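# Stow masking tape in drawer and close it

## Task

Place the masking tape roll inside the drawer that is open, and afterwards push that drawer completely closed. The cabinets must stay roughly where they are, and the robot must not topple or finish leaning, or the task fails.

## Robot and tools

ROBOT. A Rainbow Robotics RB-Y1: a two-wheel drive base with two rear casters, a bending torso (the leg folds at ankle, knee and hip), a head, and two arms ending in five-finger hands (left hand on left arm, right on right). The base is 0.58 m wide, extends 0.10 m in front of the drive axle and 0.57 m behind it, and sweeps a 0.58 m radius when spinning in place. It cannot drive sideways. A loose object may occasionally get nudged by something outside the robot's control.

FRAMES. All positions are in metres. Base frame: origin on the floor between the drive wheels, x forward, y left, z up. The chest, left_hand and right_hand readouts use this frame. The hand point sits 0.045 m in front of the palm; its +z runs along straight fingers, +y out of the palm. base_odometry is in the odometry frame (the base frame at scene start), heading in rad, positive = left, from -3.142 to 3.142; it only counts wheel rotation, so slips look like travel.

TOOL move. One action per call. Parts:
- base: a single object {x_m_s, turn_rad_s, for_s}. Velocities, not positions: x_m_s forward speed in m/s (0.005 to 1.5 either sign, or 0), turn_rad_s left-turn rate in rad/s (0.02 to 1.509 either sign, or 0), for_s duration in s (0.1 to 5). Omitted velocities are 0. Distance is roughly speed times for_s; it coasts to a stop afterwards.
- joints: an object keyed by joint name, each value an absolute target (radians for arm, head and torso joints; -1 to 1 for finger motors, +1 open, -1 closed). Examples of ranges: torso_squat_rad 0 to 1.2, torso_shift_rad -0.3 to 0.6, torso_pitch_rad -0.2 to 1.4 (positive bows forward), torso_yaw_rad -1.5 to 1.5, head_pan_rad -0.523 to 0.523, head_tilt_rad -0.35 to 1.57 (positive looks down). Torso combos are limited (e.g. squat + shift <= 1.52). Hand settings <side>_hand_force_limit (-1 to 1) and <side>_hand_speed (-0.96 to 1) are set the same way; use speed -0.94 or lower for a gentle grip.
- target: moves one hand to an absolute pose in the base frame: side ("left" or "right"), x, y, z in metres (-3 to 3, the point that left_hand/right_hand print), quat_wxyz as four numbers in the printed format. May only be combined with min_time_s, not with base or joints.
- min_time_s: 0.1 to 8 s, minimum duration for arm, head and torso motions.
- cameras: list from head_camera, left_wrist_camera, right_wrist_camera, or "all"; [] for none.
- blocking: true (default) returns when all motion rests; false returns within about 0.5 s while motion continues.
A move with no action just reports state and images.

OTHER TOOLS. wait {seconds 0 to 10, cameras}: lets time pass, returns early if earlier moves finish. stop {cameras}: brakes all running motion. zoom_image {camera, region [x0,y0,x1,y1] in pixels, at most 504 by 504}: enlarges part of the newest image of that camera. show_instructions: shows the reference pages. finished_scene {scene: 1}: ends the scene for good.

ORDER. Look first (head camera, zoom), drive near the drawer, shape the torso and arm, open the hand, approach the tape, close gently, carry it over the drawer, open to release it inside, withdraw the hand, then push the drawer face shut with the hand or base, and only then call finished_scene.

RESULT LINES. move reads "done" when every motion finished, else the worst status. base_status, joint_status, left_hand_status, right_hand_status: moving, done, off_target, stopped, not_followed, contact_stop, time_out, limit_stop_at_<name>, torque_fault, limit_stop_at_motor_heat. A target reports "reached" (within 10 mm and 2 degrees), "short" with the error, or "refused" with a reason; after a refusal later calls in the same reply are skipped. <side>_hand_stopped_by lists six words for little, ring, middle, index, thumb_bend, thumb_turn (moving, target, force, stalled, fault). <side>_<motor>_load_n are fingertip forces in N; a grip lost shows as loads near 0. lidar_m gives 12 distances, sector 1 ahead then counter-clockwise (4 left, 7 behind, 10 right), "-" for nothing. motor_effort shows wheel effort in percent; high effort at rest means pushing on something. wheel_motors_off 1 means wheels are disabled. on_its_own reports what the robot did without your command. Wrist force/torque and joint torque lines are raw and offset.

AVOID. Do not drive fast into furniture or let the upper body snag while wheels keep pushing; the robot can tip. Avoid quick bends or stops with arms reaching forward or carrying load. A closed hand holds only about 0.3 kg. Never let the two arms collide or squeeze each other. Do not drop the tape from height, slam the drawer, or shove cabinets hard. Watch for MOTOR HOT lines; long stretched holds overheat motors. Time spent thinking also passes in the scene.

Each tool is called after "Emit:" as name(argument=value, ...) on one line, values as JSON.

Reference images:

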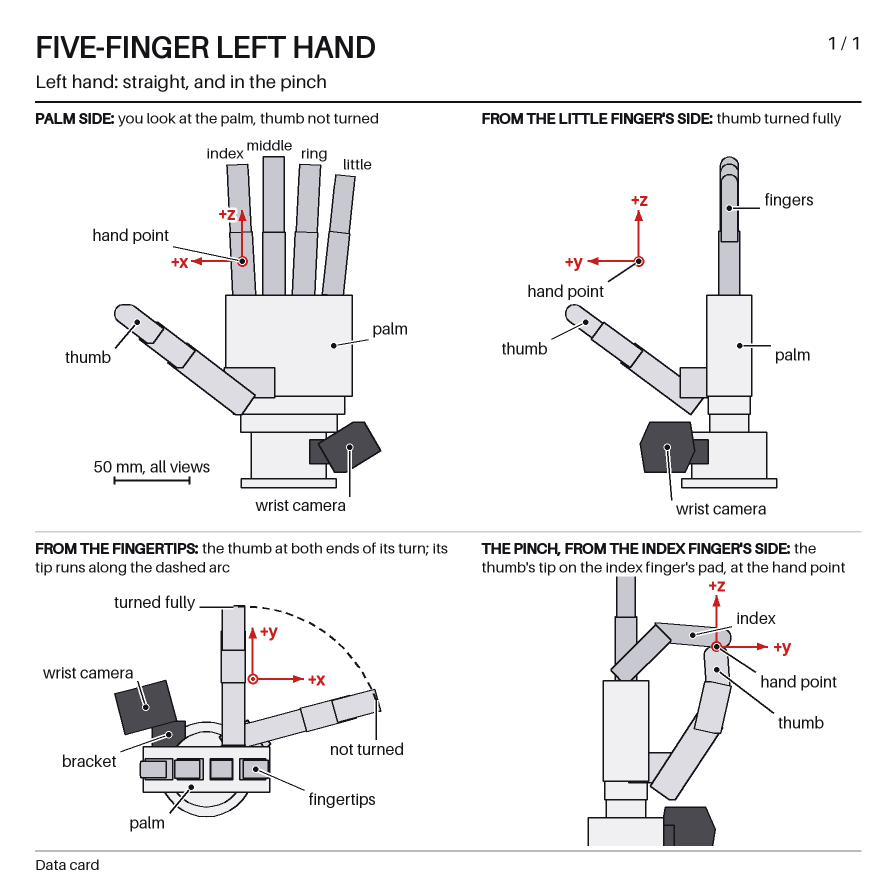

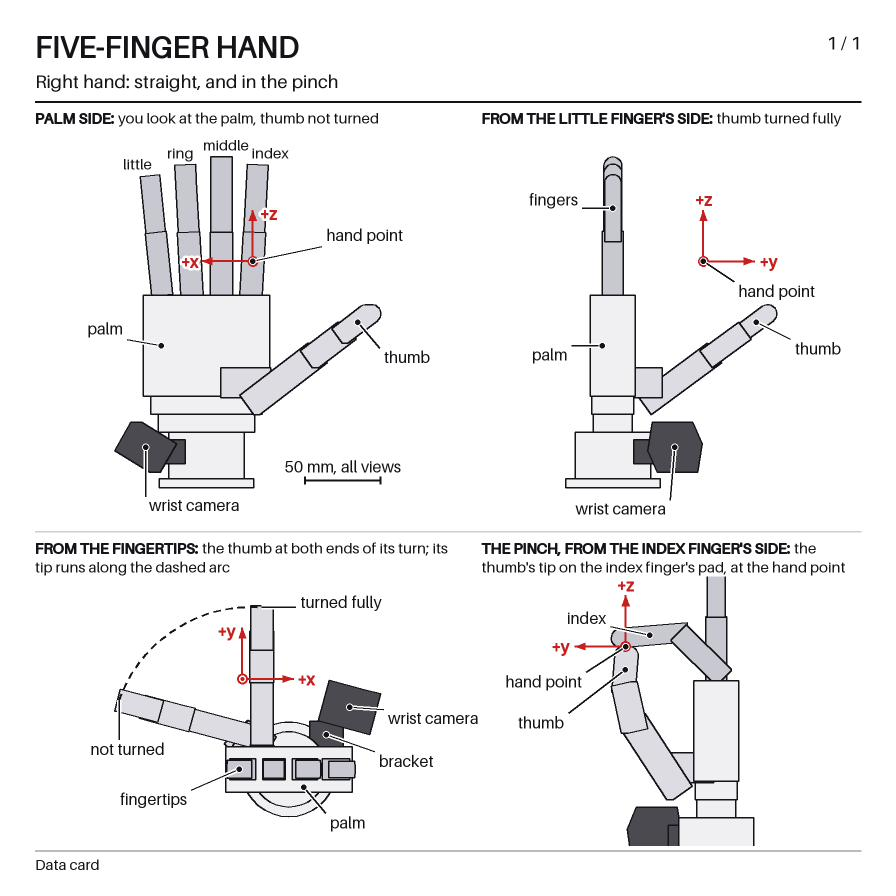

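## Session

Emit:
move(cameras=["all"])

Scene clock: 0.00 s.
Joint torques (N m): no reading
External joint torques (N m): no reading
Wrist force (N): no reading
Wrist torque (N m): no reading
Wrist force, peak (N): no reading
base_odometry: x=+0.000 y=+0.000 heading=+0.000
lidar_m: 2.09 1.63 1.92 2.59 2.59 2.87 1.90 1.89 2.94 2.90 2.68 2.41
base_status: not commanded
joint_positions: torso_squat_rad=+0.350 torso_shift_rad=+0.000 torso_pitch_rad=+0.000 torso_yaw_rad=+0.000 left_shoulder_pitch_rad=-0.021 left_shoulder_roll_rad=+0.020 left_shoulder_yaw_rad=-0.014 left_elbow_rad=-0.196 left_forearm_roll_rad=-0.009 left_wrist_pitch_rad=+0.046 left_hand_roll_rad=+0.037 right_shoulder_pitch_rad=-0.029 right_shoulder_roll_rad=-0.017 right_shoulder_yaw_rad=-0.004 right_elbow_rad=-0.290 right_forearm_roll_rad=+0.043 right_wrist_pitch_rad=+0.008 right_hand_roll_rad=-0.012 head_pan_rad=+0.000 head_tilt_rad=+0.400 left_hand_little=+1.000 left_hand_ring=+1.000 left_hand_middle=+1.000 left_hand_index=+1.000 left_hand_thumb_turn=+1.000 left_hand_thumb_bend=+1.000 left_hand_force_limit=+0.000 left_hand_speed=-0.800 right_hand_little=+1.000 right_hand_ring=+1.000 right_hand_middle=+1.000 right_hand_index=+1.000 right_hand_thumb_turn=+1.000 right_hand_thumb_bend=+1.000 right_hand_force_limit=+0.000 right_hand_speed=-0.800
joint_status: not commanded
wheel_motors_off: 0
left_hand_stopped_by: target,target,target,target,target,target
right_hand_stopped_by: target,target,target,target,target,target
left_little_load_n: -0.5
left_ring_load_n: 0.0
left_middle_load_n: 0.0
left_index_load_n: 0.0
left_thumb_bend_load_n: 0.0
left_thumb_turn_load_n: 0.0
right_little_load_n: 0.0
right_ring_load_n: 0.0
right_middle_load_n: 0.0
right_index_load_n: 0.0
right_thumb_bend_load_n: 0.0
right_thumb_turn_load_n: 0.0
motor_effort: left_wheel=+2 right_wheel=+0
chest: x=-0.2280 y=+0.0006 z=+1.2475 quat_wxyz=(+1.000, +0.000, +0.000, +0.000) (m; base frame)
left_hand: x=-0.1788 y=+0.2029 z=+0.5121 quat_wxyz=(+0.066, -0.706, +0.703, -0.055) (m; base frame)
right_hand: x=-0.1128 y=-0.2042 z=+0.5172 quat_wxyz=(+0.101, -0.712, +0.685, -0.117) (m; base frame)
pictures: head_camera, left_wrist_camera, right_wrist_camera

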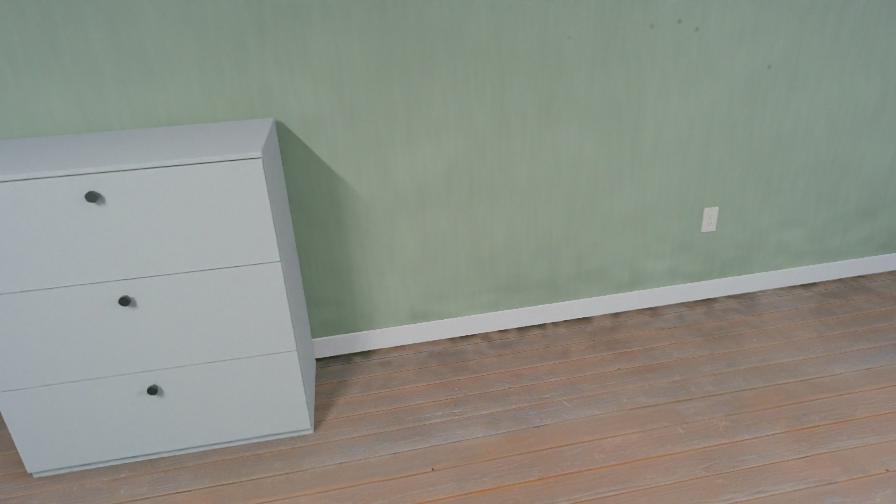

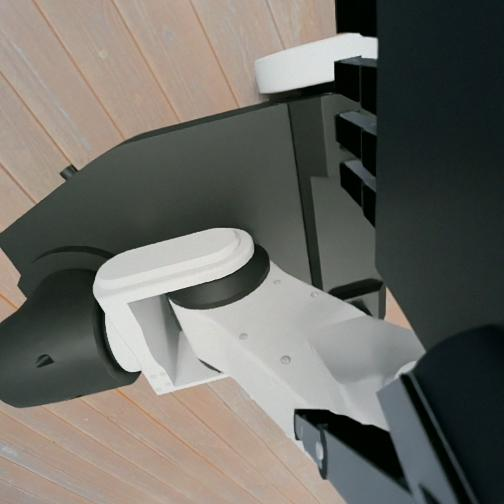

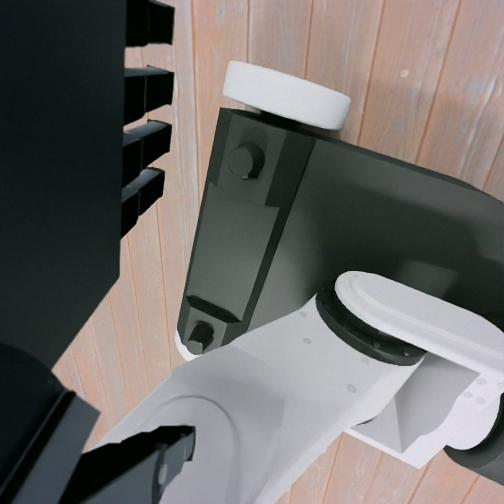

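Emit:
move(joints={"head_pan_rad": 0.52, "head_tilt_rad": 0.4}, min_time_s=0.5, cameras=["head_camera"])

Emit:
move(joints={"head_pan_rad": -0.52, "head_tilt_rad": 0.4}, min_time_s=0.5, cameras=["head_camera"])

Scene clock: 4.90 s.
Joint torques (N m): left_arm=[-2.43 0.97 0.16 -0.57 0.24 -0.22 -0.08] | right_arm=[-3.83 -0.7 -0.65 -2.37 0.04 -0.85 -0.23]
External joint torques (N m): left_arm=[0.13 0.42 0.12 0.39 0.22 0.18 -0.09] | right_arm=[-0.03 0.25 -0.6 -0.34 -0.02 -0.2 -0.23]
Wrist force (N): left_arm=[13.3 -11.8 -2.7] | right_arm=[-1.8 -0.2 5.5]
Wrist torque (N m): left_arm=[-2.02 -2.48 1.31] | right_arm=[-0.47 0.07 -0.02]
Wrist force, peak (N): left_arm=[14.1 -11.7 -3.5] | right_arm=[-1.4 1.1 6.9]
move: done
base_odometry: x=+0.000 y=+0.000 heading=+0.000
lidar_m: 2.10 1.62 1.92 2.58 2.59 2.86 1.90 1.91 2.94 2.89 2.67 2.41
base_status: not commanded
joint_positions: torso_squat_rad=+0.350 torso_shift_rad=+0.000 torso_pitch_rad=+0.000 torso_yaw_rad=+0.000 left_shoulder_pitch_rad=-0.021 left_shoulder_roll_rad=+0.020 left_shoulder_yaw_rad=-0.014 left_elbow_rad=-0.196 left_forearm_roll_rad=-0.009 left_wrist_pitch_rad=+0.046 left_hand_roll_rad=+0.037 right_shoulder_pitch_rad=-0.029 right_shoulder_roll_rad=-0.017 right_shoulder_yaw_rad=-0.004 right_elbow_rad=-0.290 right_forearm_roll_rad=+0.043 right_wrist_pitch_rad=+0.008 right_hand_roll_rad=-0.012 head_pan_rad=+0.520 head_tilt_rad=+0.400 left_hand_little=+1.000 left_hand_ring=+1.000 left_hand_middle=+1.000 left_hand_index=+1.000 left_hand_thumb_turn=+1.000 left_hand_thumb_bend=+1.000 left_hand_force_limit=+0.000 left_hand_speed=-0.800 right_hand_little=+1.000 right_hand_ring=+1.000 right_hand_middle=+1.000 right_hand_index=+1.000 right_hand_thumb_turn=+1.000 right_hand_thumb_bend=+1.000 right_hand_force_limit=+0.000 right_hand_speed=-0.800
joint_status: all done
wheel_motors_off: 0
left_hand_stopped_by: target,target,target,target,target,target
right_hand_stopped_by: target,target,target,target,target,target
left_little_load_n: 0.0
left_ring_load_n: 0.0
left_middle_load_n: 0.0
left_index_load_n: 0.5
left_thumb_bend_load_n: 0.0
left_thumb_turn_load_n: 0.0
right_little_load_n: 0.0
right_ring_load_n: 0.0
right_middle_load_n: 0.0
right_index_load_n: 0.0
right_thumb_bend_load_n: 0.0
right_thumb_turn_load_n: 0.0
motor_effort: left_wheel=+2(2) right_wheel=+1(1)
chest: x=-0.2280 y=+0.0006 z=+1.2475 quat_wxyz=(+1.000, +0.000, +0.000, +0.000) (m; base frame)
left_hand: x=-0.1788 y=+0.2029 z=+0.5121 quat_wxyz=(+0.066, -0.706, +0.703, -0.055) (m; base frame)
right_hand: x=-0.1128 y=-0.2042 z=+0.5172 quat_wxyz=(+0.101, -0.712, +0.685, -0.117) (m; base frame)
pictures: head_camera
camera_calibration:
head_camera: T_world_to_cam=[[0.534264, -0.843602, -0.0538385, 0.188359], [-0.378077, -0.181505, -0.907807, 1.29699], [0.756055, 0.505363, -0.415918, 0.700206], [0, 0, 0, 1]] pos_world=[-0.139666, 0.0404518, 1.47878]

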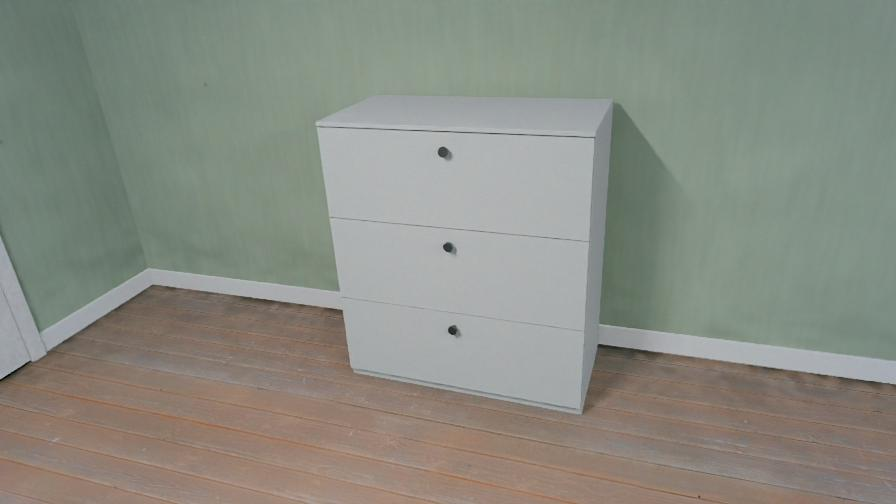

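Scene clock: 5.73 s.
Joint torques (N m): left_arm=[-2.57 0.78 0.09 -0.76 0.23 -0.22 -0.06] | right_arm=[-4.16 -0.32 0.06 -2.39 0.14 -0.75 -0.13]
External joint torques (N m): left_arm=[0 0.23 0.05 0.2 0.22 0.18 -0.06] | right_arm=[-0.36 0.63 0.11 -0.35 0.08 -0.1 -0.12]
Wrist force (N): left_arm=[13.3 -11.0 -3.5] | right_arm=[-1.5 0.4 6.2]
Wrist torque (N m): left_arm=[-1.79 -2.52 1.26] | right_arm=[-0.40 -0.03 -0.01]
Wrist force, peak (N): left_arm=[13.2 -11.8 -3.4] | right_arm=[-1.2 1.2 6.7]
move: done
base_odometry: x=+0.000 y=+0.000 heading=+0.000
lidar_m: 2.11 1.63 1.96 2.58 2.59 2.88 1.90 1.92 2.92 2.86 2.67 2.42
base_status: not commanded
joint_positions: torso_squat_rad=+0.350 torso_shift_rad=+0.000 torso_pitch_rad=+0.000 torso_yaw_rad=+0.000 left_shoulder_pitch_rad=-0.021 left_shoulder_roll_rad=+0.020 left_shoulder_yaw_rad=-0.014 left_elbow_rad=-0.196 left_forearm_roll_rad=-0.009 left_wrist_pitch_rad=+0.046 left_hand_roll_rad=+0.037 right_shoulder_pitch_rad=-0.029 right_shoulder_roll_rad=-0.017 right_shoulder_yaw_rad=-0.004 right_elbow_rad=-0.290 right_forearm_roll_rad=+0.043 right_wrist_pitch_rad=+0.008 right_hand_roll_rad=-0.012 head_pan_rad=-0.520 head_tilt_rad=+0.400 left_hand_little=+1.000 left_hand_ring=+1.000 left_hand_middle=+1.000 left_hand_index=+1.000 left_hand_thumb_turn=+1.000 left_hand_thumb_bend=+1.000 left_hand_force_limit=+0.000 left_hand_speed=-0.800 right_hand_little=+1.000 right_hand_ring=+1.000 right_hand_middle=+1.000 right_hand_index=+1.000 right_hand_thumb_turn=+1.000 right_hand_thumb_bend=+1.000 right_hand_force_limit=+0.000 right_hand_speed=-0.800
joint_status: all done
wheel_motors_off: 0
left_hand_stopped_by: target,target,target,target,target,target
right_hand_stopped_by: target,target,target,target,target,target
left_little_load_n: 0.0
left_ring_load_n: -0.5
left_middle_load_n: 0.0
left_index_load_n: -0.5
left_thumb_bend_load_n: 0.0
left_thumb_turn_load_n: 0.0
right_little_load_n: 0.0
right_ring_load_n: 0.0
right_middle_load_n: 0.0
right_index_load_n: 0.0
right_thumb_bend_load_n: 0.0
right_thumb_turn_load_n: 0.0
motor_effort: left_wheel=+3(3) right_wheel=+1(1)
chest: x=-0.2280 y=+0.0006 z=+1.2475 quat_wxyz=(+1.000, +0.000, +0.000, +0.000) (m; base frame)
left_hand: x=-0.1788 y=+0.2029 z=+0.5121 quat_wxyz=(+0.066, -0.706, +0.703, -0.055) (m; base frame)
right_hand: x=-0.1128 y=-0.2042 z=+0.5172 quat_wxyz=(+0.101, -0.712, +0.685, -0.117) (m; base frame)
pictures: head_camera
camera_calibration:
head_camera: T_world_to_cam=[[-0.456967, -0.887857, -0.0537683, -0.0159428], [-0.347324, 0.233759, -0.908142, 1.30344], [0.81887, -0.396316, -0.415194, 0.712765], [0, 0, 0, 1]] pos_world=[-0.138232, -0.0363652, 1.47879]

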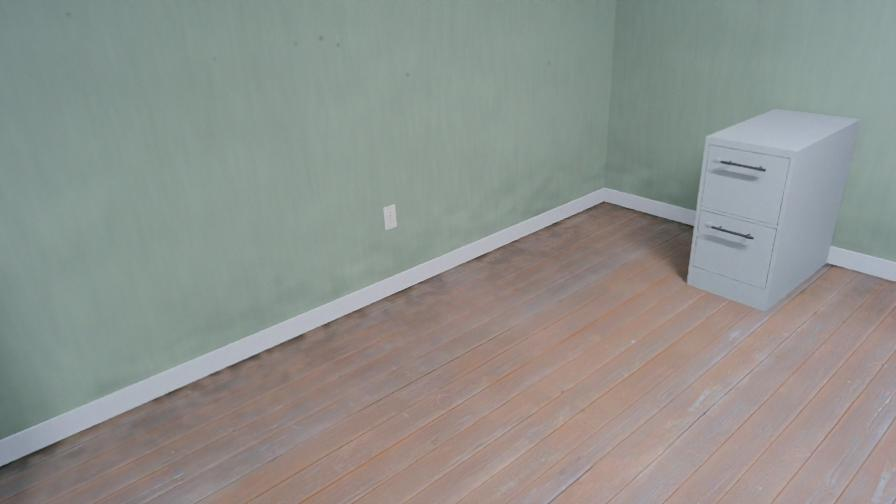

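Emit:
move(base={"turn_rad_s": 0.8, "for_s": 2.25}, joints={"head_pan_rad": 0.0, "head_tilt_rad": 0.4}, cameras=["head_camera"])

Emit:
move(base={"turn_rad_s": 0.8, "for_s": 1.5}, cameras=["head_camera"])

Emit:
move(base={"turn_rad_s": 0.8, "for_s": 1.5}, cameras=["head_camera"])

Scene clock: 15.97 s.
Joint torques (N m): left_arm=[-2.58 0.99 0.29 -0.58 0.19 -0.26 -0.13] | right_arm=[-4.11 -0.21 -0.11 -1.91 -0.13 -0.9 -0.12]
External joint torques (N m): left_arm=[-0.02 0.44 0.24 0.38 0.18 0.13 -0.13] | right_arm=[-0.31 0.74 -0.06 0.12 -0.19 -0.25 -0.12]
Wrist force (N): left_arm=[12.7 -11.4 -3.1] | right_arm=[-1.1 1.0 5.2]
Wrist torque (N m): left_arm=[-1.93 -2.37 1.27] | right_arm=[-0.28 -0.08 -0.01]
Wrist force, peak (N): left_arm=[13.7 -11.9 -3.1] | right_arm=[-1.5 0.5 6.9]
move: done
base_odometry: x=+0.000 y=+0.000 heading=+1.813
lidar_m: 2.56 2.67 2.59 1.92 2.63 3.34 2.86 2.68 2.18 1.64 1.69 2.64
base_status: done (sent for 2.27 of 2.27 s)
joint_positions: torso_squat_rad=+0.350 torso_shift_rad=+0.000 torso_pitch_rad=+0.000 torso_yaw_rad=+0.000 left_shoulder_pitch_rad=-0.021 left_shoulder_roll_rad=+0.020 left_shoulder_yaw_rad=-0.014 left_elbow_rad=-0.196 left_forearm_roll_rad=-0.009 left_wrist_pitch_rad=+0.046 left_hand_roll_rad=+0.037 right_shoulder_pitch_rad=-0.029 right_shoulder_roll_rad=-0.017 right_shoulder_yaw_rad=-0.004 right_elbow_rad=-0.290 right_forearm_roll_rad=+0.043 right_wrist_pitch_rad=+0.008 right_hand_roll_rad=-0.012 head_pan_rad=+0.000 head_tilt_rad=+0.400 left_hand_little=+1.000 left_hand_ring=+1.000 left_hand_middle=+1.000 left_hand_index=+1.000 left_hand_thumb_turn=+1.000 left_hand_thumb_bend=+1.000 left_hand_force_limit=+0.000 left_hand_speed=-0.800 right_hand_little=+1.000 right_hand_ring=+1.000 right_hand_middle=+1.000 right_hand_index=+1.000 right_hand_thumb_turn=+1.000 right_hand_thumb_bend=+1.000 right_hand_force_limit=+0.000 right_hand_speed=-0.800
joint_status: all done
wheel_motors_off: 0
left_hand_stopped_by: target,target,target,target,target,target
right_hand_stopped_by: target,target,target,target,target,target
left_little_load_n: 0.0
left_ring_load_n: 0.0
left_middle_load_n: 0.0
left_index_load_n: 0.0
left_thumb_bend_load_n: 0.0
left_thumb_turn_load_n: 0.0
right_little_load_n: 0.0
right_ring_load_n: -0.5
right_middle_load_n: 0.0
right_index_load_n: 0.0
right_thumb_bend_load_n: 0.0
right_thumb_turn_load_n: 0.0
motor_effort: left_wheel=+4(34) right_wheel=+17(42)
chest: x=-0.2280 y=+0.0006 z=+1.2475 quat_wxyz=(+1.000, +0.000, +0.000, +0.000) (m; base frame)
left_hand: x=-0.1789 y=+0.2029 z=+0.5121 quat_wxyz=(+0.066, -0.706, +0.703, -0.055) (m; base frame)
right_hand: x=-0.1128 y=-0.2042 z=+0.5172 quat_wxyz=(+0.101, -0.712, +0.685, -0.117) (m; base frame)
pictures: head_camera
camera_calibration:
head_camera: T_world_to_cam=[[0.0444946, -0.997567, -0.053674, 0.087222], [-0.417878, 0.0302163, -0.908, 1.28886], [0.907413, 0.0628303, -0.415517, 0.731181], [0, 0, 0, 1]] pos_world=[-0.128777, 0.00212487, 1.47878]

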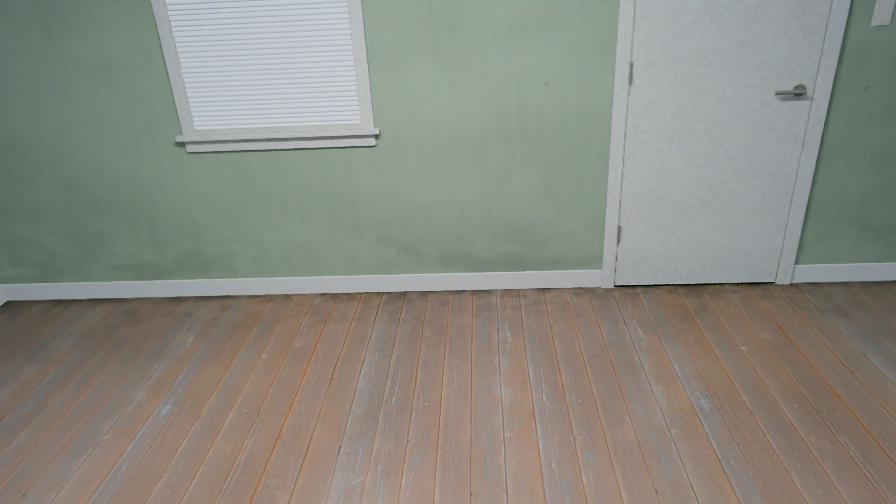

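Scene clock: 19.43 s.
Joint torques (N m): left_arm=[-2.13 1.04 0.17 -0.75 0.03 -0.2 -0.08] | right_arm=[-3.92 -1.04 0.49 -2.35 0.27 -0.94 -0.14]
External joint torques (N m): left_arm=[0.43 0.49 0.13 0.21 0.02 0.2 -0.08] | right_arm=[-0.12 -0.09 0.54 -0.31 0.21 -0.3 -0.14]
Wrist force (N): left_arm=[13.1 -11.1 -3.2] | right_arm=[-0.9 0.0 5.9]
Wrist torque (N m): left_arm=[-1.88 -2.48 1.25] | right_arm=[-0.45 -0.13 -0.01]
Wrist force, peak (N): left_arm=[13.9 -11.8 -3.0] | right_arm=[-1.6 0.1 6.8]
move: done
base_odometry: x=+0.000 y=+0.000 heading=+2.937
lidar_m: 2.53 1.90 2.66 2.90 2.69 2.76 2.14 1.64 1.72 2.60 2.56 2.73
base_status: done (sent for 1.5 of 1.5 s)
joint_positions: torso_squat_rad=+0.350 torso_shift_rad=+0.000 torso_pitch_rad=+0.000 torso_yaw_rad=+0.000 left_shoulder_pitch_rad=-0.021 left_shoulder_roll_rad=+0.020 left_shoulder_yaw_rad=-0.014 left_elbow_rad=-0.196 left_forearm_roll_rad=-0.009 left_wrist_pitch_rad=+0.046 left_hand_roll_rad=+0.037 right_shoulder_pitch_rad=-0.029 right_shoulder_roll_rad=-0.017 right_shoulder_yaw_rad=-0.004 right_elbow_rad=-0.290 right_forearm_roll_rad=+0.043 right_wrist_pitch_rad=+0.008 right_hand_roll_rad=-0.012 head_pan_rad=+0.000 head_tilt_rad=+0.400 left_hand_little=+1.000 left_hand_ring=+1.000 left_hand_middle=+1.000 left_hand_index=+1.000 left_hand_thumb_turn=+1.000 left_hand_thumb_bend=+1.000 left_hand_force_limit=+0.000 left_hand_speed=-0.800 right_hand_little=+1.000 right_hand_ring=+1.000 right_hand_middle=+1.000 right_hand_index=+1.000 right_hand_thumb_turn=+1.000 right_hand_thumb_bend=+1.000 right_hand_force_limit=+0.000 right_hand_speed=-0.800
joint_status: not commanded
wheel_motors_off: 0
left_hand_stopped_by: target,target,target,target,target,target
right_hand_stopped_by: target,target,target,target,target,target
left_little_load_n: 0.0
left_ring_load_n: 0.0
left_middle_load_n: 0.0
left_index_load_n: 0.0
left_thumb_bend_load_n: 0.0
left_thumb_turn_load_n: 0.0
right_little_load_n: 0.0
right_ring_load_n: 0.5
right_middle_load_n: 0.0
right_index_load_n: 0.0
right_thumb_bend_load_n: 0.0
right_thumb_turn_load_n: 0.0
motor_effort: left_wheel=+3(16) right_wheel=+19(41)
chest: x=-0.2280 y=+0.0006 z=+1.2475 quat_wxyz=(+1.000, +0.000, +0.000, +0.000) (m; base frame)
left_hand: x=-0.1789 y=+0.2029 z=+0.5121 quat_wxyz=(+0.066, -0.706, +0.703, -0.055) (m; base frame)
right_hand: x=-0.1128 y=-0.2042 z=+0.5172 quat_wxyz=(+0.101, -0.712, +0.685, -0.117) (m; base frame)
pictures: head_camera
camera_calibration:
head_camera: T_world_to_cam=[[0.0444946, -0.997567, -0.053674, 0.087222], [-0.417878, 0.0302163, -0.908, 1.28886], [0.907413, 0.0628303, -0.415517, 0.731181], [0, 0, 0, 1]] pos_world=[-0.128777, 0.00212487, 1.47878]

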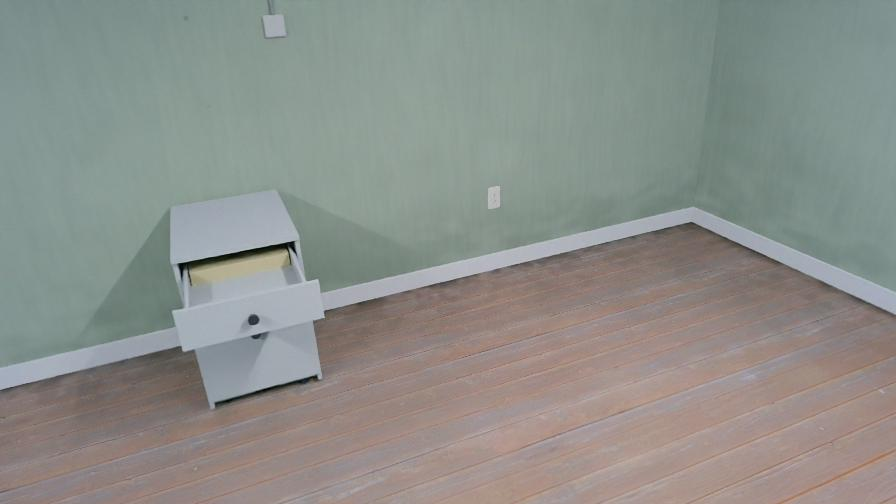

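Scene clock: 22.90 s.
Joint torques (N m): left_arm=[-2.32 0.93 0.26 -0.74 0.06 -0.28 -0.04] | right_arm=[-3.52 -0.48 -0.64 -2.47 0.2 -0.84 -0.22]
External joint torques (N m): left_arm=[0.24 0.38 0.21 0.22 0.04 0.11 -0.04] | right_arm=[0.28 0.47 -0.59 -0.43 0.14 -0.19 -0.22]
Wrist force (N): left_arm=[13.5 -10.5 -2.5] | right_arm=[-0.7 0.3 5.8]
Wrist torque (N m): left_arm=[-1.80 -2.49 1.29] | right_arm=[-0.41 -0.14 0.04]
Wrist force, peak (N): left_arm=[13.6 -11.3 -3.5] | right_arm=[-0.4 0.6 7.2]
move: done
base_odometry: x=+0.000 y=+0.000 heading=-2.222
lidar_m: 2.74 2.86 2.67 2.63 2.15 1.65 1.82 2.59 2.57 2.82 1.91 1.90
base_status: done (sent for 1.5 of 1.5 s)
joint_positions: torso_squat_rad=+0.350 torso_shift_rad=+0.000 torso_pitch_rad=+0.000 torso_yaw_rad=+0.000 left_shoulder_pitch_rad=-0.021 left_shoulder_roll_rad=+0.020 left_shoulder_yaw_rad=-0.014 left_elbow_rad=-0.196 left_forearm_roll_rad=-0.009 left_wrist_pitch_rad=+0.046 left_hand_roll_rad=+0.037 right_shoulder_pitch_rad=-0.029 right_shoulder_roll_rad=-0.017 right_shoulder_yaw_rad=-0.004 right_elbow_rad=-0.290 right_forearm_roll_rad=+0.043 right_wrist_pitch_rad=+0.008 right_hand_roll_rad=-0.012 head_pan_rad=+0.000 head_tilt_rad=+0.400 left_hand_little=+1.000 left_hand_ring=+1.000 left_hand_middle=+1.000 left_hand_index=+1.000 left_hand_thumb_turn=+1.000 left_hand_thumb_bend=+1.000 left_hand_force_limit=+0.000 left_hand_speed=-0.800 right_hand_little=+1.000 right_hand_ring=+1.000 right_hand_middle=+1.000 right_hand_index=+1.000 right_hand_thumb_turn=+1.000 right_hand_thumb_bend=+1.000 right_hand_force_limit=+0.000 right_hand_speed=-0.800
joint_status: not commanded
wheel_motors_off: 0
left_hand_stopped_by: target,target,target,target,target,target
right_hand_stopped_by: target,target,target,target,target,target
left_little_load_n: 0.0
left_ring_load_n: 0.0
left_middle_load_n: 0.0
left_index_load_n: 0.0
left_thumb_bend_load_n: 0.0
left_thumb_turn_load_n: 0.0
right_little_load_n: 0.0
right_ring_load_n: 0.0
right_middle_load_n: 0.0
right_index_load_n: 0.0
right_thumb_bend_load_n: 0.0
right_thumb_turn_load_n: 0.0
motor_effort: left_wheel=+3(18) right_wheel=+19(41)
chest: x=-0.2280 y=+0.0006 z=+1.2475 quat_wxyz=(+1.000, +0.000, +0.000, +0.000) (m; base frame)
left_hand: x=-0.1789 y=+0.2029 z=+0.5121 quat_wxyz=(+0.066, -0.706, +0.703, -0.055) (m; base frame)
right_hand: x=-0.1128 y=-0.2042 z=+0.5172 quat_wxyz=(+0.101, -0.712, +0.685, -0.117) (m; base frame)
pictures: head_camera
camera_calibration:
head_camera: T_world_to_cam=[[0.0444946, -0.997567, -0.053674, 0.087222], [-0.417878, 0.0302163, -0.908, 1.28886], [0.907413, 0.0628303, -0.415517, 0.731181], [0, 0, 0, 1]] pos_world=[-0.128777, 0.00212487, 1.47878]

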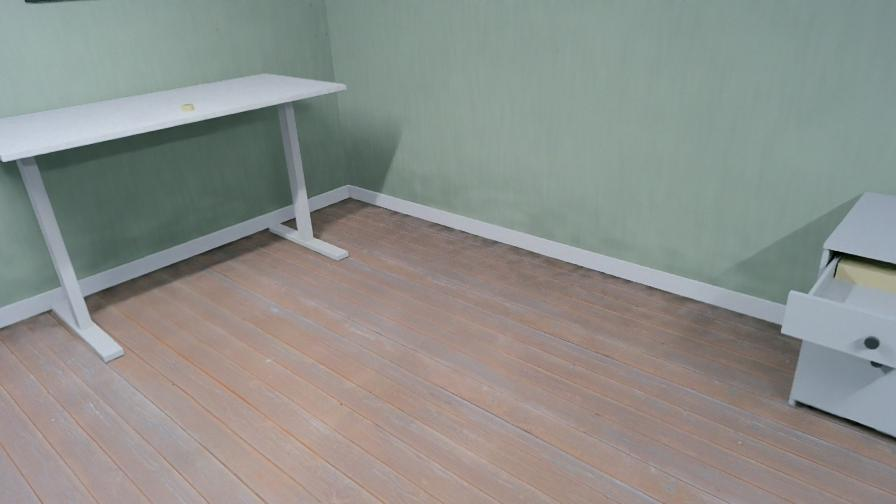

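Emit:
zoom_image(camera="head_camera", region=[120, 60, 260, 150])

Emit:
zoom_image(camera="head_camera", region=[700, 160, 896, 440])

Scaled by 3.600 from the camera's 896x504 image, which has a finer 1280x720 frame.

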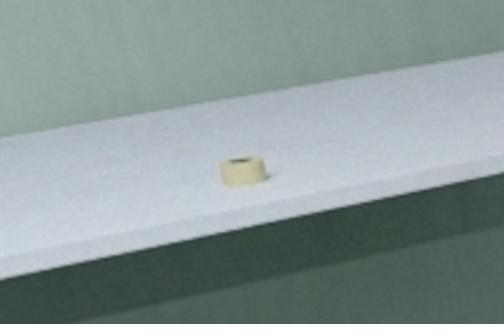

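Scaled by 1.800 from the camera's 896x504 image, which has a finer 1280x720 frame.

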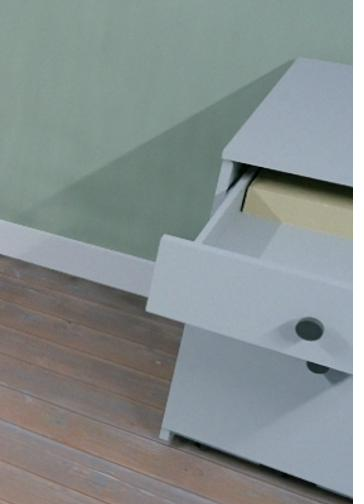

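Emit:
move(base={"turn_rad_s": 0.3, "for_s": 1.13}, cameras=[])

Emit:
move(base={"x_m_s": 0.5, "for_s": 3.9}, cameras=["head_camera"])

Emit:
move(base={"turn_rad_s": 0.4, "for_s": 1.35}, cameras=["head_camera"])

Scene clock: 70.33 s.
Joint torques (N m): left_arm=[-2.27 1 0.33 -0.71 0.24 -0.15 -0.15] | right_arm=[-3.95 -0.18 -0.15 -2.36 0.25 -0.74 -0.22]
External joint torques (N m): left_arm=[0.29 0.45 0.29 0.25 0.22 0.24 -0.15] | right_arm=[-0.15 0.77 -0.1 -0.32 0.19 -0.09 -0.22]
Wrist force (N): left_arm=[13.2 -11.1 -2.7] | right_arm=[-0.9 0.4 5.9]
Wrist torque (N m): left_arm=[-1.85 -2.48 1.27] | right_arm=[-0.37 -0.08 0.02]
Wrist force, peak (N): left_arm=[13.8 -11.3 -3.5] | right_arm=[-1.4 0.5 6.8]
move: done
base_odometry: x=+0.000 y=+0.000 heading=-1.882
lidar_m: 3.31 2.86 2.67 2.23 1.65 1.68 2.67 2.56 2.64 2.61 1.90 2.57
base_status: done (sent for 1.13 of 1.13 s)
joint_positions: torso_squat_rad=+0.350 torso_shift_rad=+0.000 torso_pitch_rad=+0.000 torso_yaw_rad=+0.000 left_shoulder_pitch_rad=-0.021 left_shoulder_roll_rad=+0.020 left_shoulder_yaw_rad=-0.014 left_elbow_rad=-0.196 left_forearm_roll_rad=-0.009 left_wrist_pitch_rad=+0.046 left_hand_roll_rad=+0.037 right_shoulder_pitch_rad=-0.029 right_shoulder_roll_rad=-0.017 right_shoulder_yaw_rad=-0.004 right_elbow_rad=-0.290 right_forearm_roll_rad=+0.043 right_wrist_pitch_rad=+0.008 right_hand_roll_rad=-0.012 head_pan_rad=+0.000 head_tilt_rad=+0.400 left_hand_little=+1.000 left_hand_ring=+1.000 left_hand_middle=+1.000 left_hand_index=+1.000 left_hand_thumb_turn=+1.000 left_hand_thumb_bend=+1.000 left_hand_force_limit=+0.000 left_hand_speed=-0.800 right_hand_little=+1.000 right_hand_ring=+1.000 right_hand_middle=+1.000 right_hand_index=+1.000 right_hand_thumb_turn=+1.000 right_hand_thumb_bend=+1.000 right_hand_force_limit=+0.000 right_hand_speed=-0.800
joint_status: not commanded
wheel_motors_off: 0
left_hand_stopped_by: target,target,target,target,target,target
right_hand_stopped_by: target,target,target,target,target,target
left_little_load_n: 0.0
left_ring_load_n: 0.0
left_middle_load_n: 0.0
left_index_load_n: 0.0
left_thumb_bend_load_n: 0.0
left_thumb_turn_load_n: 0.0
right_little_load_n: 0.0
right_ring_load_n: 0.0
right_middle_load_n: 0.0
right_index_load_n: -0.5
right_thumb_bend_load_n: 0.0
right_thumb_turn_load_n: 0.0
motor_effort: left_wheel=+2(17) right_wheel=+19(39)
chest: x=-0.2280 y=+0.0006 z=+1.2475 quat_wxyz=(+1.000, +0.000, +0.000, +0.000) (m; base frame)
left_hand: x=-0.1789 y=+0.2029 z=+0.5121 quat_wxyz=(+0.066, -0.706, +0.703, -0.055) (m; base frame)
right_hand: x=-0.1128 y=-0.2042 z=+0.5172 quat_wxyz=(+0.101, -0.712, +0.685, -0.117) (m; base frame)
pictures: none
No camera images: "cameras" was empty.

Scene clock: 75.77 s.
Joint torques (N m): left_arm=[-1.99 1.03 0.34 -0.61 0.2 -0.22 -0.09] | right_arm=[-3.25 -0.68 -0.12 -2.33 0.13 -0.68 -0.09]
External joint torques (N m): left_arm=[0.57 0.48 0.3 0.35 0.19 0.17 -0.09] | right_arm=[0.55 0.28 -0.07 -0.29 0.08 -0.03 -0.09]
Wrist force (N): left_arm=[13.3 -11.0 -3.1] | right_arm=[-0.6 0.7 6.2]
Wrist torque (N m): left_arm=[-1.85 -2.47 1.25] | right_arm=[-0.33 -0.13 0.05]
Wrist force, peak (N): left_arm=[13.3 -11.8 -3.3] | right_arm=[-1.4 0.2 6.9]
move: done
base_odometry: x=-0.597 y=-1.856 heading=-1.882
lidar_m: 1.36 1.58 1.22 1.99 3.13 3.24 3.72 4.23 1.71 1.58 1.49 1.55
base_status: done (sent for 3.9 of 3.9 s)
joint_positions: torso_squat_rad=+0.350 torso_shift_rad=+0.000 torso_pitch_rad=+0.000 torso_yaw_rad=+0.000 left_shoulder_pitch_rad=-0.022 left_shoulder_roll_rad=+0.020 left_shoulder_yaw_rad=-0.014 left_elbow_rad=-0.196 left_forearm_roll_rad=-0.009 left_wrist_pitch_rad=+0.046 left_hand_roll_rad=+0.037 right_shoulder_pitch_rad=-0.029 right_shoulder_roll_rad=-0.017 right_shoulder_yaw_rad=-0.004 right_elbow_rad=-0.290 right_forearm_roll_rad=+0.043 right_wrist_pitch_rad=+0.008 right_hand_roll_rad=-0.012 head_pan_rad=+0.000 head_tilt_rad=+0.400 left_hand_little=+1.000 left_hand_ring=+1.000 left_hand_middle=+1.000 left_hand_index=+1.000 left_hand_thumb_turn=+1.000 left_hand_thumb_bend=+1.000 left_hand_force_limit=+0.000 left_hand_speed=-0.800 right_hand_little=+1.000 right_hand_ring=+1.000 right_hand_middle=+1.000 right_hand_index=+1.000 right_hand_thumb_turn=+1.000 right_hand_thumb_bend=+1.000 right_hand_force_limit=+0.000 right_hand_speed=-0.800
joint_status: not commanded
wheel_motors_off: 0
left_hand_stopped_by: target,target,target,target,target,target
right_hand_stopped_by: target,target,target,target,target,target
left_little_load_n: 0.0
left_ring_load_n: 0.0
left_middle_load_n: 0.0
left_index_load_n: 0.0
left_thumb_bend_load_n: 0.0
left_thumb_turn_load_n: 0.0
right_little_load_n: 0.0
right_ring_load_n: 0.0
right_middle_load_n: 0.0
right_index_load_n: 0.0
right_thumb_bend_load_n: 0.0
right_thumb_turn_load_n: 0.0
motor_effort: left_wheel=+8(47) right_wheel=-7(57)
chest: x=-0.2280 y=+0.0006 z=+1.2475 quat_wxyz=(+1.000, +0.000, +0.000, +0.000) (m; base frame)
left_hand: x=-0.1787 y=+0.2029 z=+0.5121 quat_wxyz=(+0.066, -0.706, +0.703, -0.055) (m; base frame)
right_hand: x=-0.1127 y=-0.2042 z=+0.5173 quat_wxyz=(+0.101, -0.712, +0.685, -0.117) (m; base frame)
pictures: head_camera
camera_calibration:
head_camera: T_world_to_cam=[[0.0444862, -0.997567, -0.0536804, 0.0873257], [-0.417961, 0.0302199, -0.907962, 1.28883], [0.907375, 0.0628281, -0.415599, 0.731201], [0, 0, 0, 1]] pos_world=[-0.128677, 0.00222487, 1.47878]

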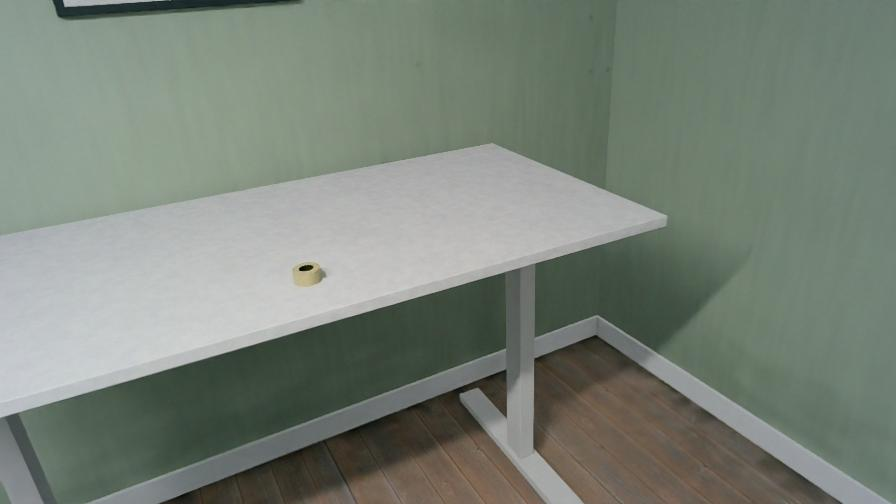

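Scene clock: 78.50 s.
Joint torques (N m): left_arm=[-1.94 0.84 0.36 -0.72 0.14 -0.11 -0.2] | right_arm=[-3.45 -0.69 0.05 -2.25 0.05 -0.82 -0.02]
External joint torques (N m): left_arm=[0.62 0.29 0.31 0.24 0.13 0.29 -0.2] | right_arm=[0.35 0.26 0.1 -0.21 -0.01 -0.18 -0.02]
Wrist force (N): left_arm=[13.5 -11.5 -2.8] | right_arm=[-0.9 1.2 5.5]
Wrist torque (N m): left_arm=[-1.92 -2.52 1.31] | right_arm=[-0.24 -0.13 0.06]
Wrist force, peak (N): left_arm=[13.6 -11.6 -3.4] | right_arm=[-1.5 0.3 6.6]
move: done
base_odometry: x=-0.597 y=-1.856 heading=-1.336
lidar_m: 1.58 1.22 1.97 3.12 3.27 3.80 4.23 1.72 1.55 1.49 1.57 1.36
base_status: done (sent for 1.37 of 1.37 s)
joint_positions: torso_squat_rad=+0.350 torso_shift_rad=+0.000 torso_pitch_rad=+0.000 torso_yaw_rad=+0.000 left_shoulder_pitch_rad=-0.022 left_shoulder_roll_rad=+0.020 left_shoulder_yaw_rad=-0.014 left_elbow_rad=-0.196 left_forearm_roll_rad=-0.009 left_wrist_pitch_rad=+0.046 left_hand_roll_rad=+0.037 right_shoulder_pitch_rad=-0.029 right_shoulder_roll_rad=-0.017 right_shoulder_yaw_rad=-0.004 right_elbow_rad=-0.290 right_forearm_roll_rad=+0.043 right_wrist_pitch_rad=+0.008 right_hand_roll_rad=-0.012 head_pan_rad=+0.000 head_tilt_rad=+0.400 left_hand_little=+1.000 left_hand_ring=+1.000 left_hand_middle=+1.000 left_hand_index=+1.000 left_hand_thumb_turn=+1.000 left_hand_thumb_bend=+1.000 left_hand_force_limit=+0.000 left_hand_speed=-0.800 right_hand_little=+1.000 right_hand_ring=+1.000 right_hand_middle=+1.000 right_hand_index=+1.000 right_hand_thumb_turn=+1.000 right_hand_thumb_bend=+1.000 right_hand_force_limit=+0.000 right_hand_speed=-0.800
joint_status: not commanded
wheel_motors_off: 0
left_hand_stopped_by: target,target,target,target,target,target
right_hand_stopped_by: target,target,target,target,target,target
left_little_load_n: 0.0
left_ring_load_n: 0.0
left_middle_load_n: 0.0
left_index_load_n: 0.0
left_thumb_bend_load_n: 0.0
left_thumb_turn_load_n: 0.0
right_little_load_n: 0.0
right_ring_load_n: 0.0
right_middle_load_n: 0.0
right_index_load_n: 0.0
right_thumb_bend_load_n: 0.0
right_thumb_turn_load_n: -0.5
motor_effort: left_wheel=+4(47) right_wheel=+16(46)
chest: x=-0.2280 y=+0.0006 z=+1.2475 quat_wxyz=(+1.000, +0.000, +0.000, +0.000) (m; base frame)
left_hand: x=-0.1788 y=+0.2029 z=+0.5121 quat_wxyz=(+0.066, -0.706, +0.703, -0.055) (m; base frame)
right_hand: x=-0.1127 y=-0.2042 z=+0.5173 quat_wxyz=(+0.101, -0.712, +0.685, -0.117) (m; base frame)
pictures: head_camera
camera_calibration:
head_camera: T_world_to_cam=[[0.0444862, -0.997567, -0.0536804, 0.0873257], [-0.417961, 0.0302199, -0.907962, 1.28883], [0.907375, 0.0628281, -0.415599, 0.731201], [0, 0, 0, 1]] pos_world=[-0.128677, 0.00222487, 1.47878]

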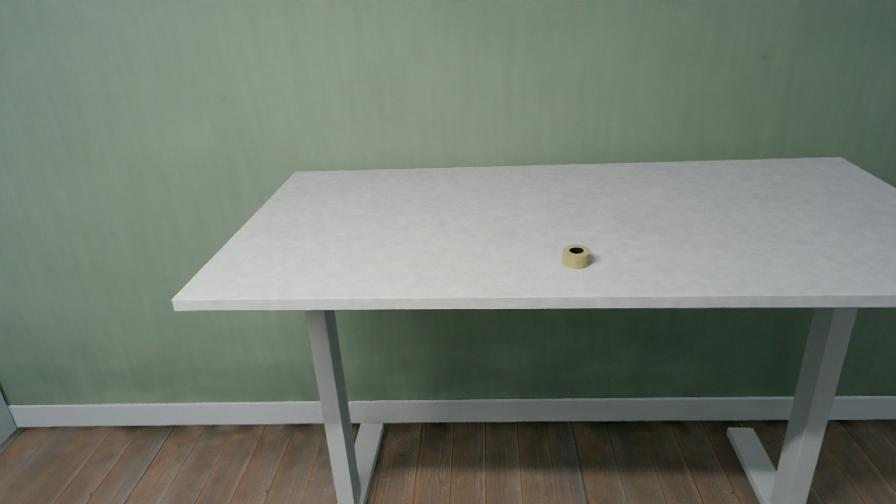

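Emit:
zoom_image(camera="head_camera", region=[530, 220, 630, 310])

Scaled by 5.040 from the camera's 896x504 image, which has a finer 1280x720 frame.

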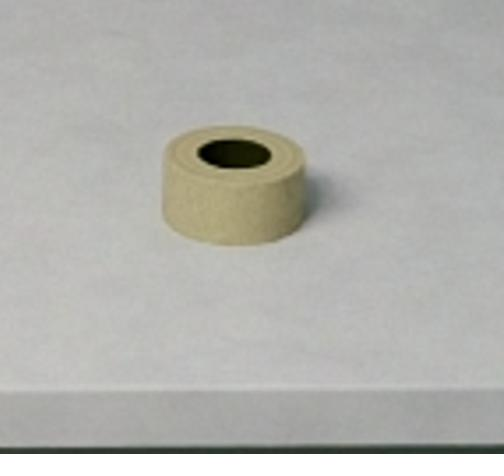

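Emit:
move(target={"side": "right", "x": 0.28, "y": -0.2, "z": 1.12, "quat_wxyz": [0.3045, -0.6382, 0.6382, -0.3045]}, min_time_s=3, cameras=["head_camera", "right_wrist_camera"])

Scene clock: 163.83 s.
Joint torques (N m): left_arm=[-1.74 0.95 0.22 -0.5 0.04 -0.2 -0.09] | right_arm=[-17.77 -7.54 -3.7 -6.72 0.11 -1.77 -0.39]
External joint torques (N m): left_arm=[0.82 0.4 0.18 0.46 0.02 0.2 -0.09] | right_arm=[-0.35 -1.6 -1.45 -0.44 -0.27 -0.19 -0.38]
Wrist force (N): left_arm=[13.5 -11.1 -2.6] | right_arm=[-1.6 2.7 4.6]
Wrist torque (N m): left_arm=[-1.88 -2.48 1.29] | right_arm=[-0.21 0.07 -0.13]
Wrist force, peak (N): left_arm=[13.6 -11.8 -3.7] | right_arm=[-1.3 1.0 7.0]
move: done
base_odometry: x=-0.597 y=-1.856 heading=-1.336
lidar_m: 1.58 1.23 1.95 3.13 3.26 3.80 4.24 1.69 1.56 1.50 1.57 1.37
base_status: not commanded
joint_positions: torso_squat_rad=+0.350 torso_shift_rad=+0.000 torso_pitch_rad=+0.000 torso_yaw_rad=+0.000 left_shoulder_pitch_rad=-0.022 left_shoulder_roll_rad=+0.020 left_shoulder_yaw_rad=-0.014 left_elbow_rad=-0.196 left_forearm_roll_rad=-0.009 left_wrist_pitch_rad=+0.046 left_hand_roll_rad=+0.037 right_shoulder_pitch_rad=-0.633 right_shoulder_roll_rad=-0.273 right_shoulder_yaw_rad=-0.108 right_elbow_rad=-2.043 right_forearm_roll_rad=-0.178 right_wrist_pitch_rad=+1.773 right_hand_roll_rad=-0.185 head_pan_rad=+0.000 head_tilt_rad=+0.400 left_hand_little=+1.000 left_hand_ring=+1.000 left_hand_middle=+1.000 left_hand_index=+1.000 left_hand_thumb_turn=+1.000 left_hand_thumb_bend=+1.000 left_hand_force_limit=+0.000 left_hand_speed=-0.800 right_hand_little=+1.000 right_hand_ring=+1.000 right_hand_middle=+1.000 right_hand_index=+1.000 right_hand_thumb_turn=+1.000 right_hand_thumb_bend=+1.000 right_hand_force_limit=+0.000 right_hand_speed=-0.800
joint_status: all done
wheel_motors_off: 0
left_hand_stopped_by: target,target,target,target,target,target
right_hand_stopped_by: target,target,target,target,target,target
left_little_load_n: 0.0
left_ring_load_n: 0.0
left_middle_load_n: 0.0
left_index_load_n: 0.0
left_thumb_bend_load_n: 0.0
left_thumb_turn_load_n: 0.0
right_little_load_n: 0.0
right_ring_load_n: -0.5
right_middle_load_n: 0.0
right_index_load_n: 0.0
right_thumb_bend_load_n: 0.0
right_thumb_turn_load_n: 0.0
motor_effort: left_wheel=+4(4) right_wheel=+17(18)
chest: x=-0.2280 y=+0.0006 z=+1.2475 quat_wxyz=(+1.000, +0.000, +0.000, +0.000) (m; base frame)
left_hand: x=-0.1788 y=+0.2029 z=+0.5121 quat_wxyz=(+0.066, -0.706, +0.703, -0.055) (m; base frame)
right_hand: x=+0.2798 y=-0.1998 z=+1.1199 quat_wxyz=(+0.305, -0.638, +0.638, -0.304) (m; base frame)
right_hand_status: reached (checked arc, planned for 3.0 s): 0 mm and 0.0 deg off.
pictures: head_camera, right_wrist_camera
camera_calibration:
head_camera: T_world_to_cam=[[0.0444862, -0.997567, -0.0536804, 0.0873257], [-0.417961, 0.0302199, -0.907962, 1.28883], [0.907375, 0.0628281, -0.415599, 0.731201], [0, 0, 0, 1]] pos_world=[-0.128677, 0.00222487, 1.47878]
right_wrist_camera: T_world_to_cam=[[-0.600704, -0.247429, -0.76022, 0.971708], [-0.525629, 0.838718, 0.14236, 0.157138], [0.602386, 0.485109, -0.633877, 0.750081], [0, 0, 0, 1]] pos_world=[0.214467, -0.255237, 1.1918]

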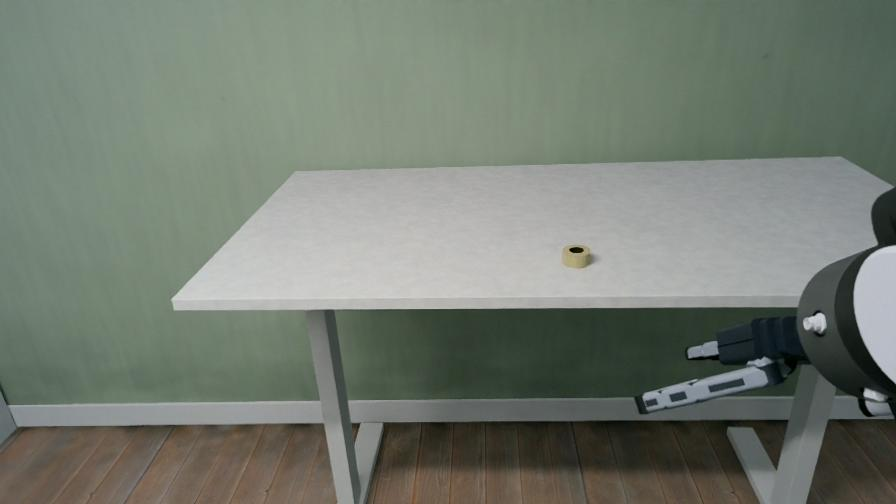

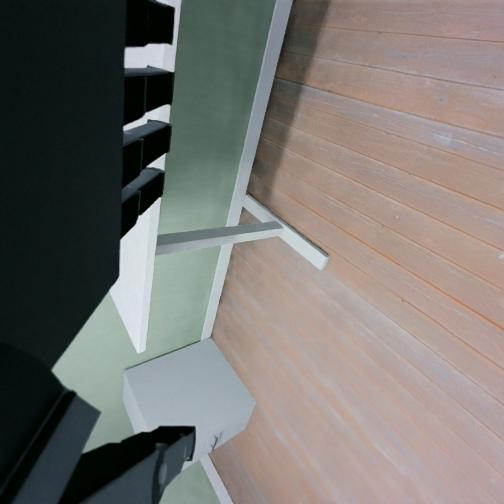

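Emit:
move(base={"x_m_s": 0.3, "for_s": 1.8}, joints={"right_hand_thumb_turn": -1, "right_hand_index": 0.5, "right_hand_middle": 0.5, "head_tilt_rad": 0.8, "head_pan_rad": -0.2, "right_hand_speed": -0.5}, cameras=["head_camera", "right_wrist_camera"])

Scene clock: 173.73 s.
Joint torques (N m): left_arm=[-1.9 1 0.33 -0.57 0.18 -0.28 -0.15] | right_arm=[-16.79 -7.24 -3.51 -6.73 0.05 -1.69 -0.62]
External joint torques (N m): left_arm=[0.66 0.45 0.29 0.39 0.16 0.12 -0.15] | right_arm=[0.62 -1.29 -1.27 -0.46 -0.33 -0.12 -0.63]
Wrist force (N): left_arm=[13.0 -11.6 -2.8] | right_arm=[-1.6 3.4 4.2]
Wrist torque (N m): left_arm=[-1.91 -2.45 1.28] | right_arm=[-0.13 0.04 -0.13]
Wrist force, peak (N): left_arm=[13.8 -12.1 -2.5] | right_arm=[-1.5 3.5 4.9]
move: done
base_odometry: x=-0.471 y=-2.381 heading=-1.335
lidar_m: 1.04 0.72 1.51 1.77 3.25 3.79 4.76 2.13 1.56 1.50 0.98 1.07
base_status: done (sent for 1.8 of 1.8 s)
joint_positions: torso_squat_rad=+0.350 torso_shift_rad=+0.000 torso_pitch_rad=+0.000 torso_yaw_rad=+0.000 left_shoulder_pitch_rad=-0.022 left_shoulder_roll_rad=+0.020 left_shoulder_yaw_rad=-0.014 left_elbow_rad=-0.196 left_forearm_roll_rad=-0.009 left_wrist_pitch_rad=+0.046 left_hand_roll_rad=+0.037 right_shoulder_pitch_rad=-0.633 right_shoulder_roll_rad=-0.273 right_shoulder_yaw_rad=-0.108 right_elbow_rad=-2.043 right_forearm_roll_rad=-0.178 right_wrist_pitch_rad=+1.773 right_hand_roll_rad=-0.185 head_pan_rad=-0.200 head_tilt_rad=+0.800 left_hand_little=+1.000 left_hand_ring=+1.000 left_hand_middle=+1.000 left_hand_index=+1.000 left_hand_thumb_turn=+1.000 left_hand_thumb_bend=+1.000 left_hand_force_limit=+0.000 left_hand_speed=-0.800 right_hand_little=+1.000 right_hand_ring=+1.000 right_hand_middle=+0.500 right_hand_index=+0.500 right_hand_thumb_turn=-1.000 right_hand_thumb_bend=+1.000 right_hand_force_limit=+0.000 right_hand_speed=-0.500
joint_status: all done
wheel_motors_off: 0
left_hand_stopped_by: target,target,target,target,target,target
right_hand_stopped_by: target,target,target,target,target,target
left_little_load_n: 0.0
left_ring_load_n: 0.0
left_middle_load_n: 0.0
left_index_load_n: 0.0
left_thumb_bend_load_n: 0.0
left_thumb_turn_load_n: 0.0
right_little_load_n: 0.0
right_ring_load_n: 0.0
right_middle_load_n: 0.0
right_index_load_n: 0.0
right_thumb_bend_load_n: 0.0
right_thumb_turn_load_n: 0.0
motor_effort: left_wheel=+4(40) right_wheel=-4(49)
chest: x=-0.2280 y=+0.0006 z=+1.2475 quat_wxyz=(+1.000, +0.000, +0.000, +0.000) (m; base frame)
left_hand: x=-0.1788 y=+0.2029 z=+0.5121 quat_wxyz=(+0.066, -0.706, +0.703, -0.055) (m; base frame)
right_hand: x=+0.2798 y=-0.1998 z=+1.1199 quat_wxyz=(+0.305, -0.638, +0.638, -0.304) (m; base frame)
pictures: head_camera, right_wrist_camera
camera_calibration:
head_camera: T_world_to_cam=[[-0.178725, -0.981631, -0.0667635, 0.0602375], [-0.717689, 0.176484, -0.673629, 0.887756], [0.673038, -0.0724785, -0.736048, 1.14692], [0, 0, 0, 1]] pos_world=[-0.124023, -0.0144169, 1.44623]
right_wrist_camera: T_world_to_cam=[[-0.600628, -0.247464, -0.760268, 0.971741], [-0.525643, 0.838725, 0.142268, 0.157252], [0.60245, 0.485079, -0.633839, 0.750015], [0, 0, 0, 1]] pos_world=[0.214467, -0.255237, 1.1918]

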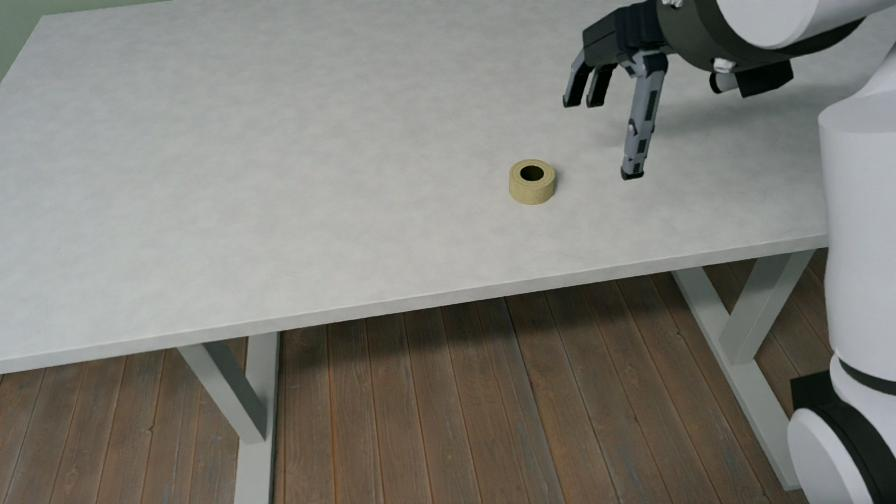

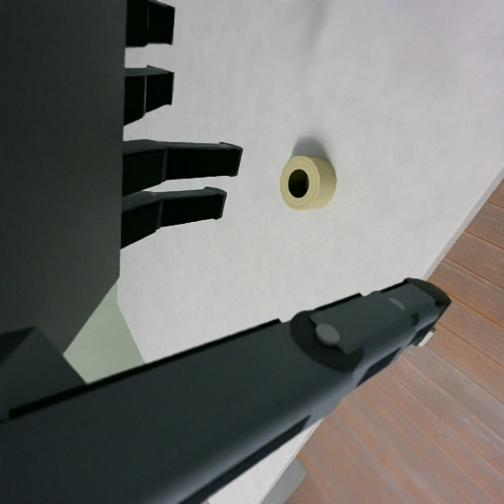

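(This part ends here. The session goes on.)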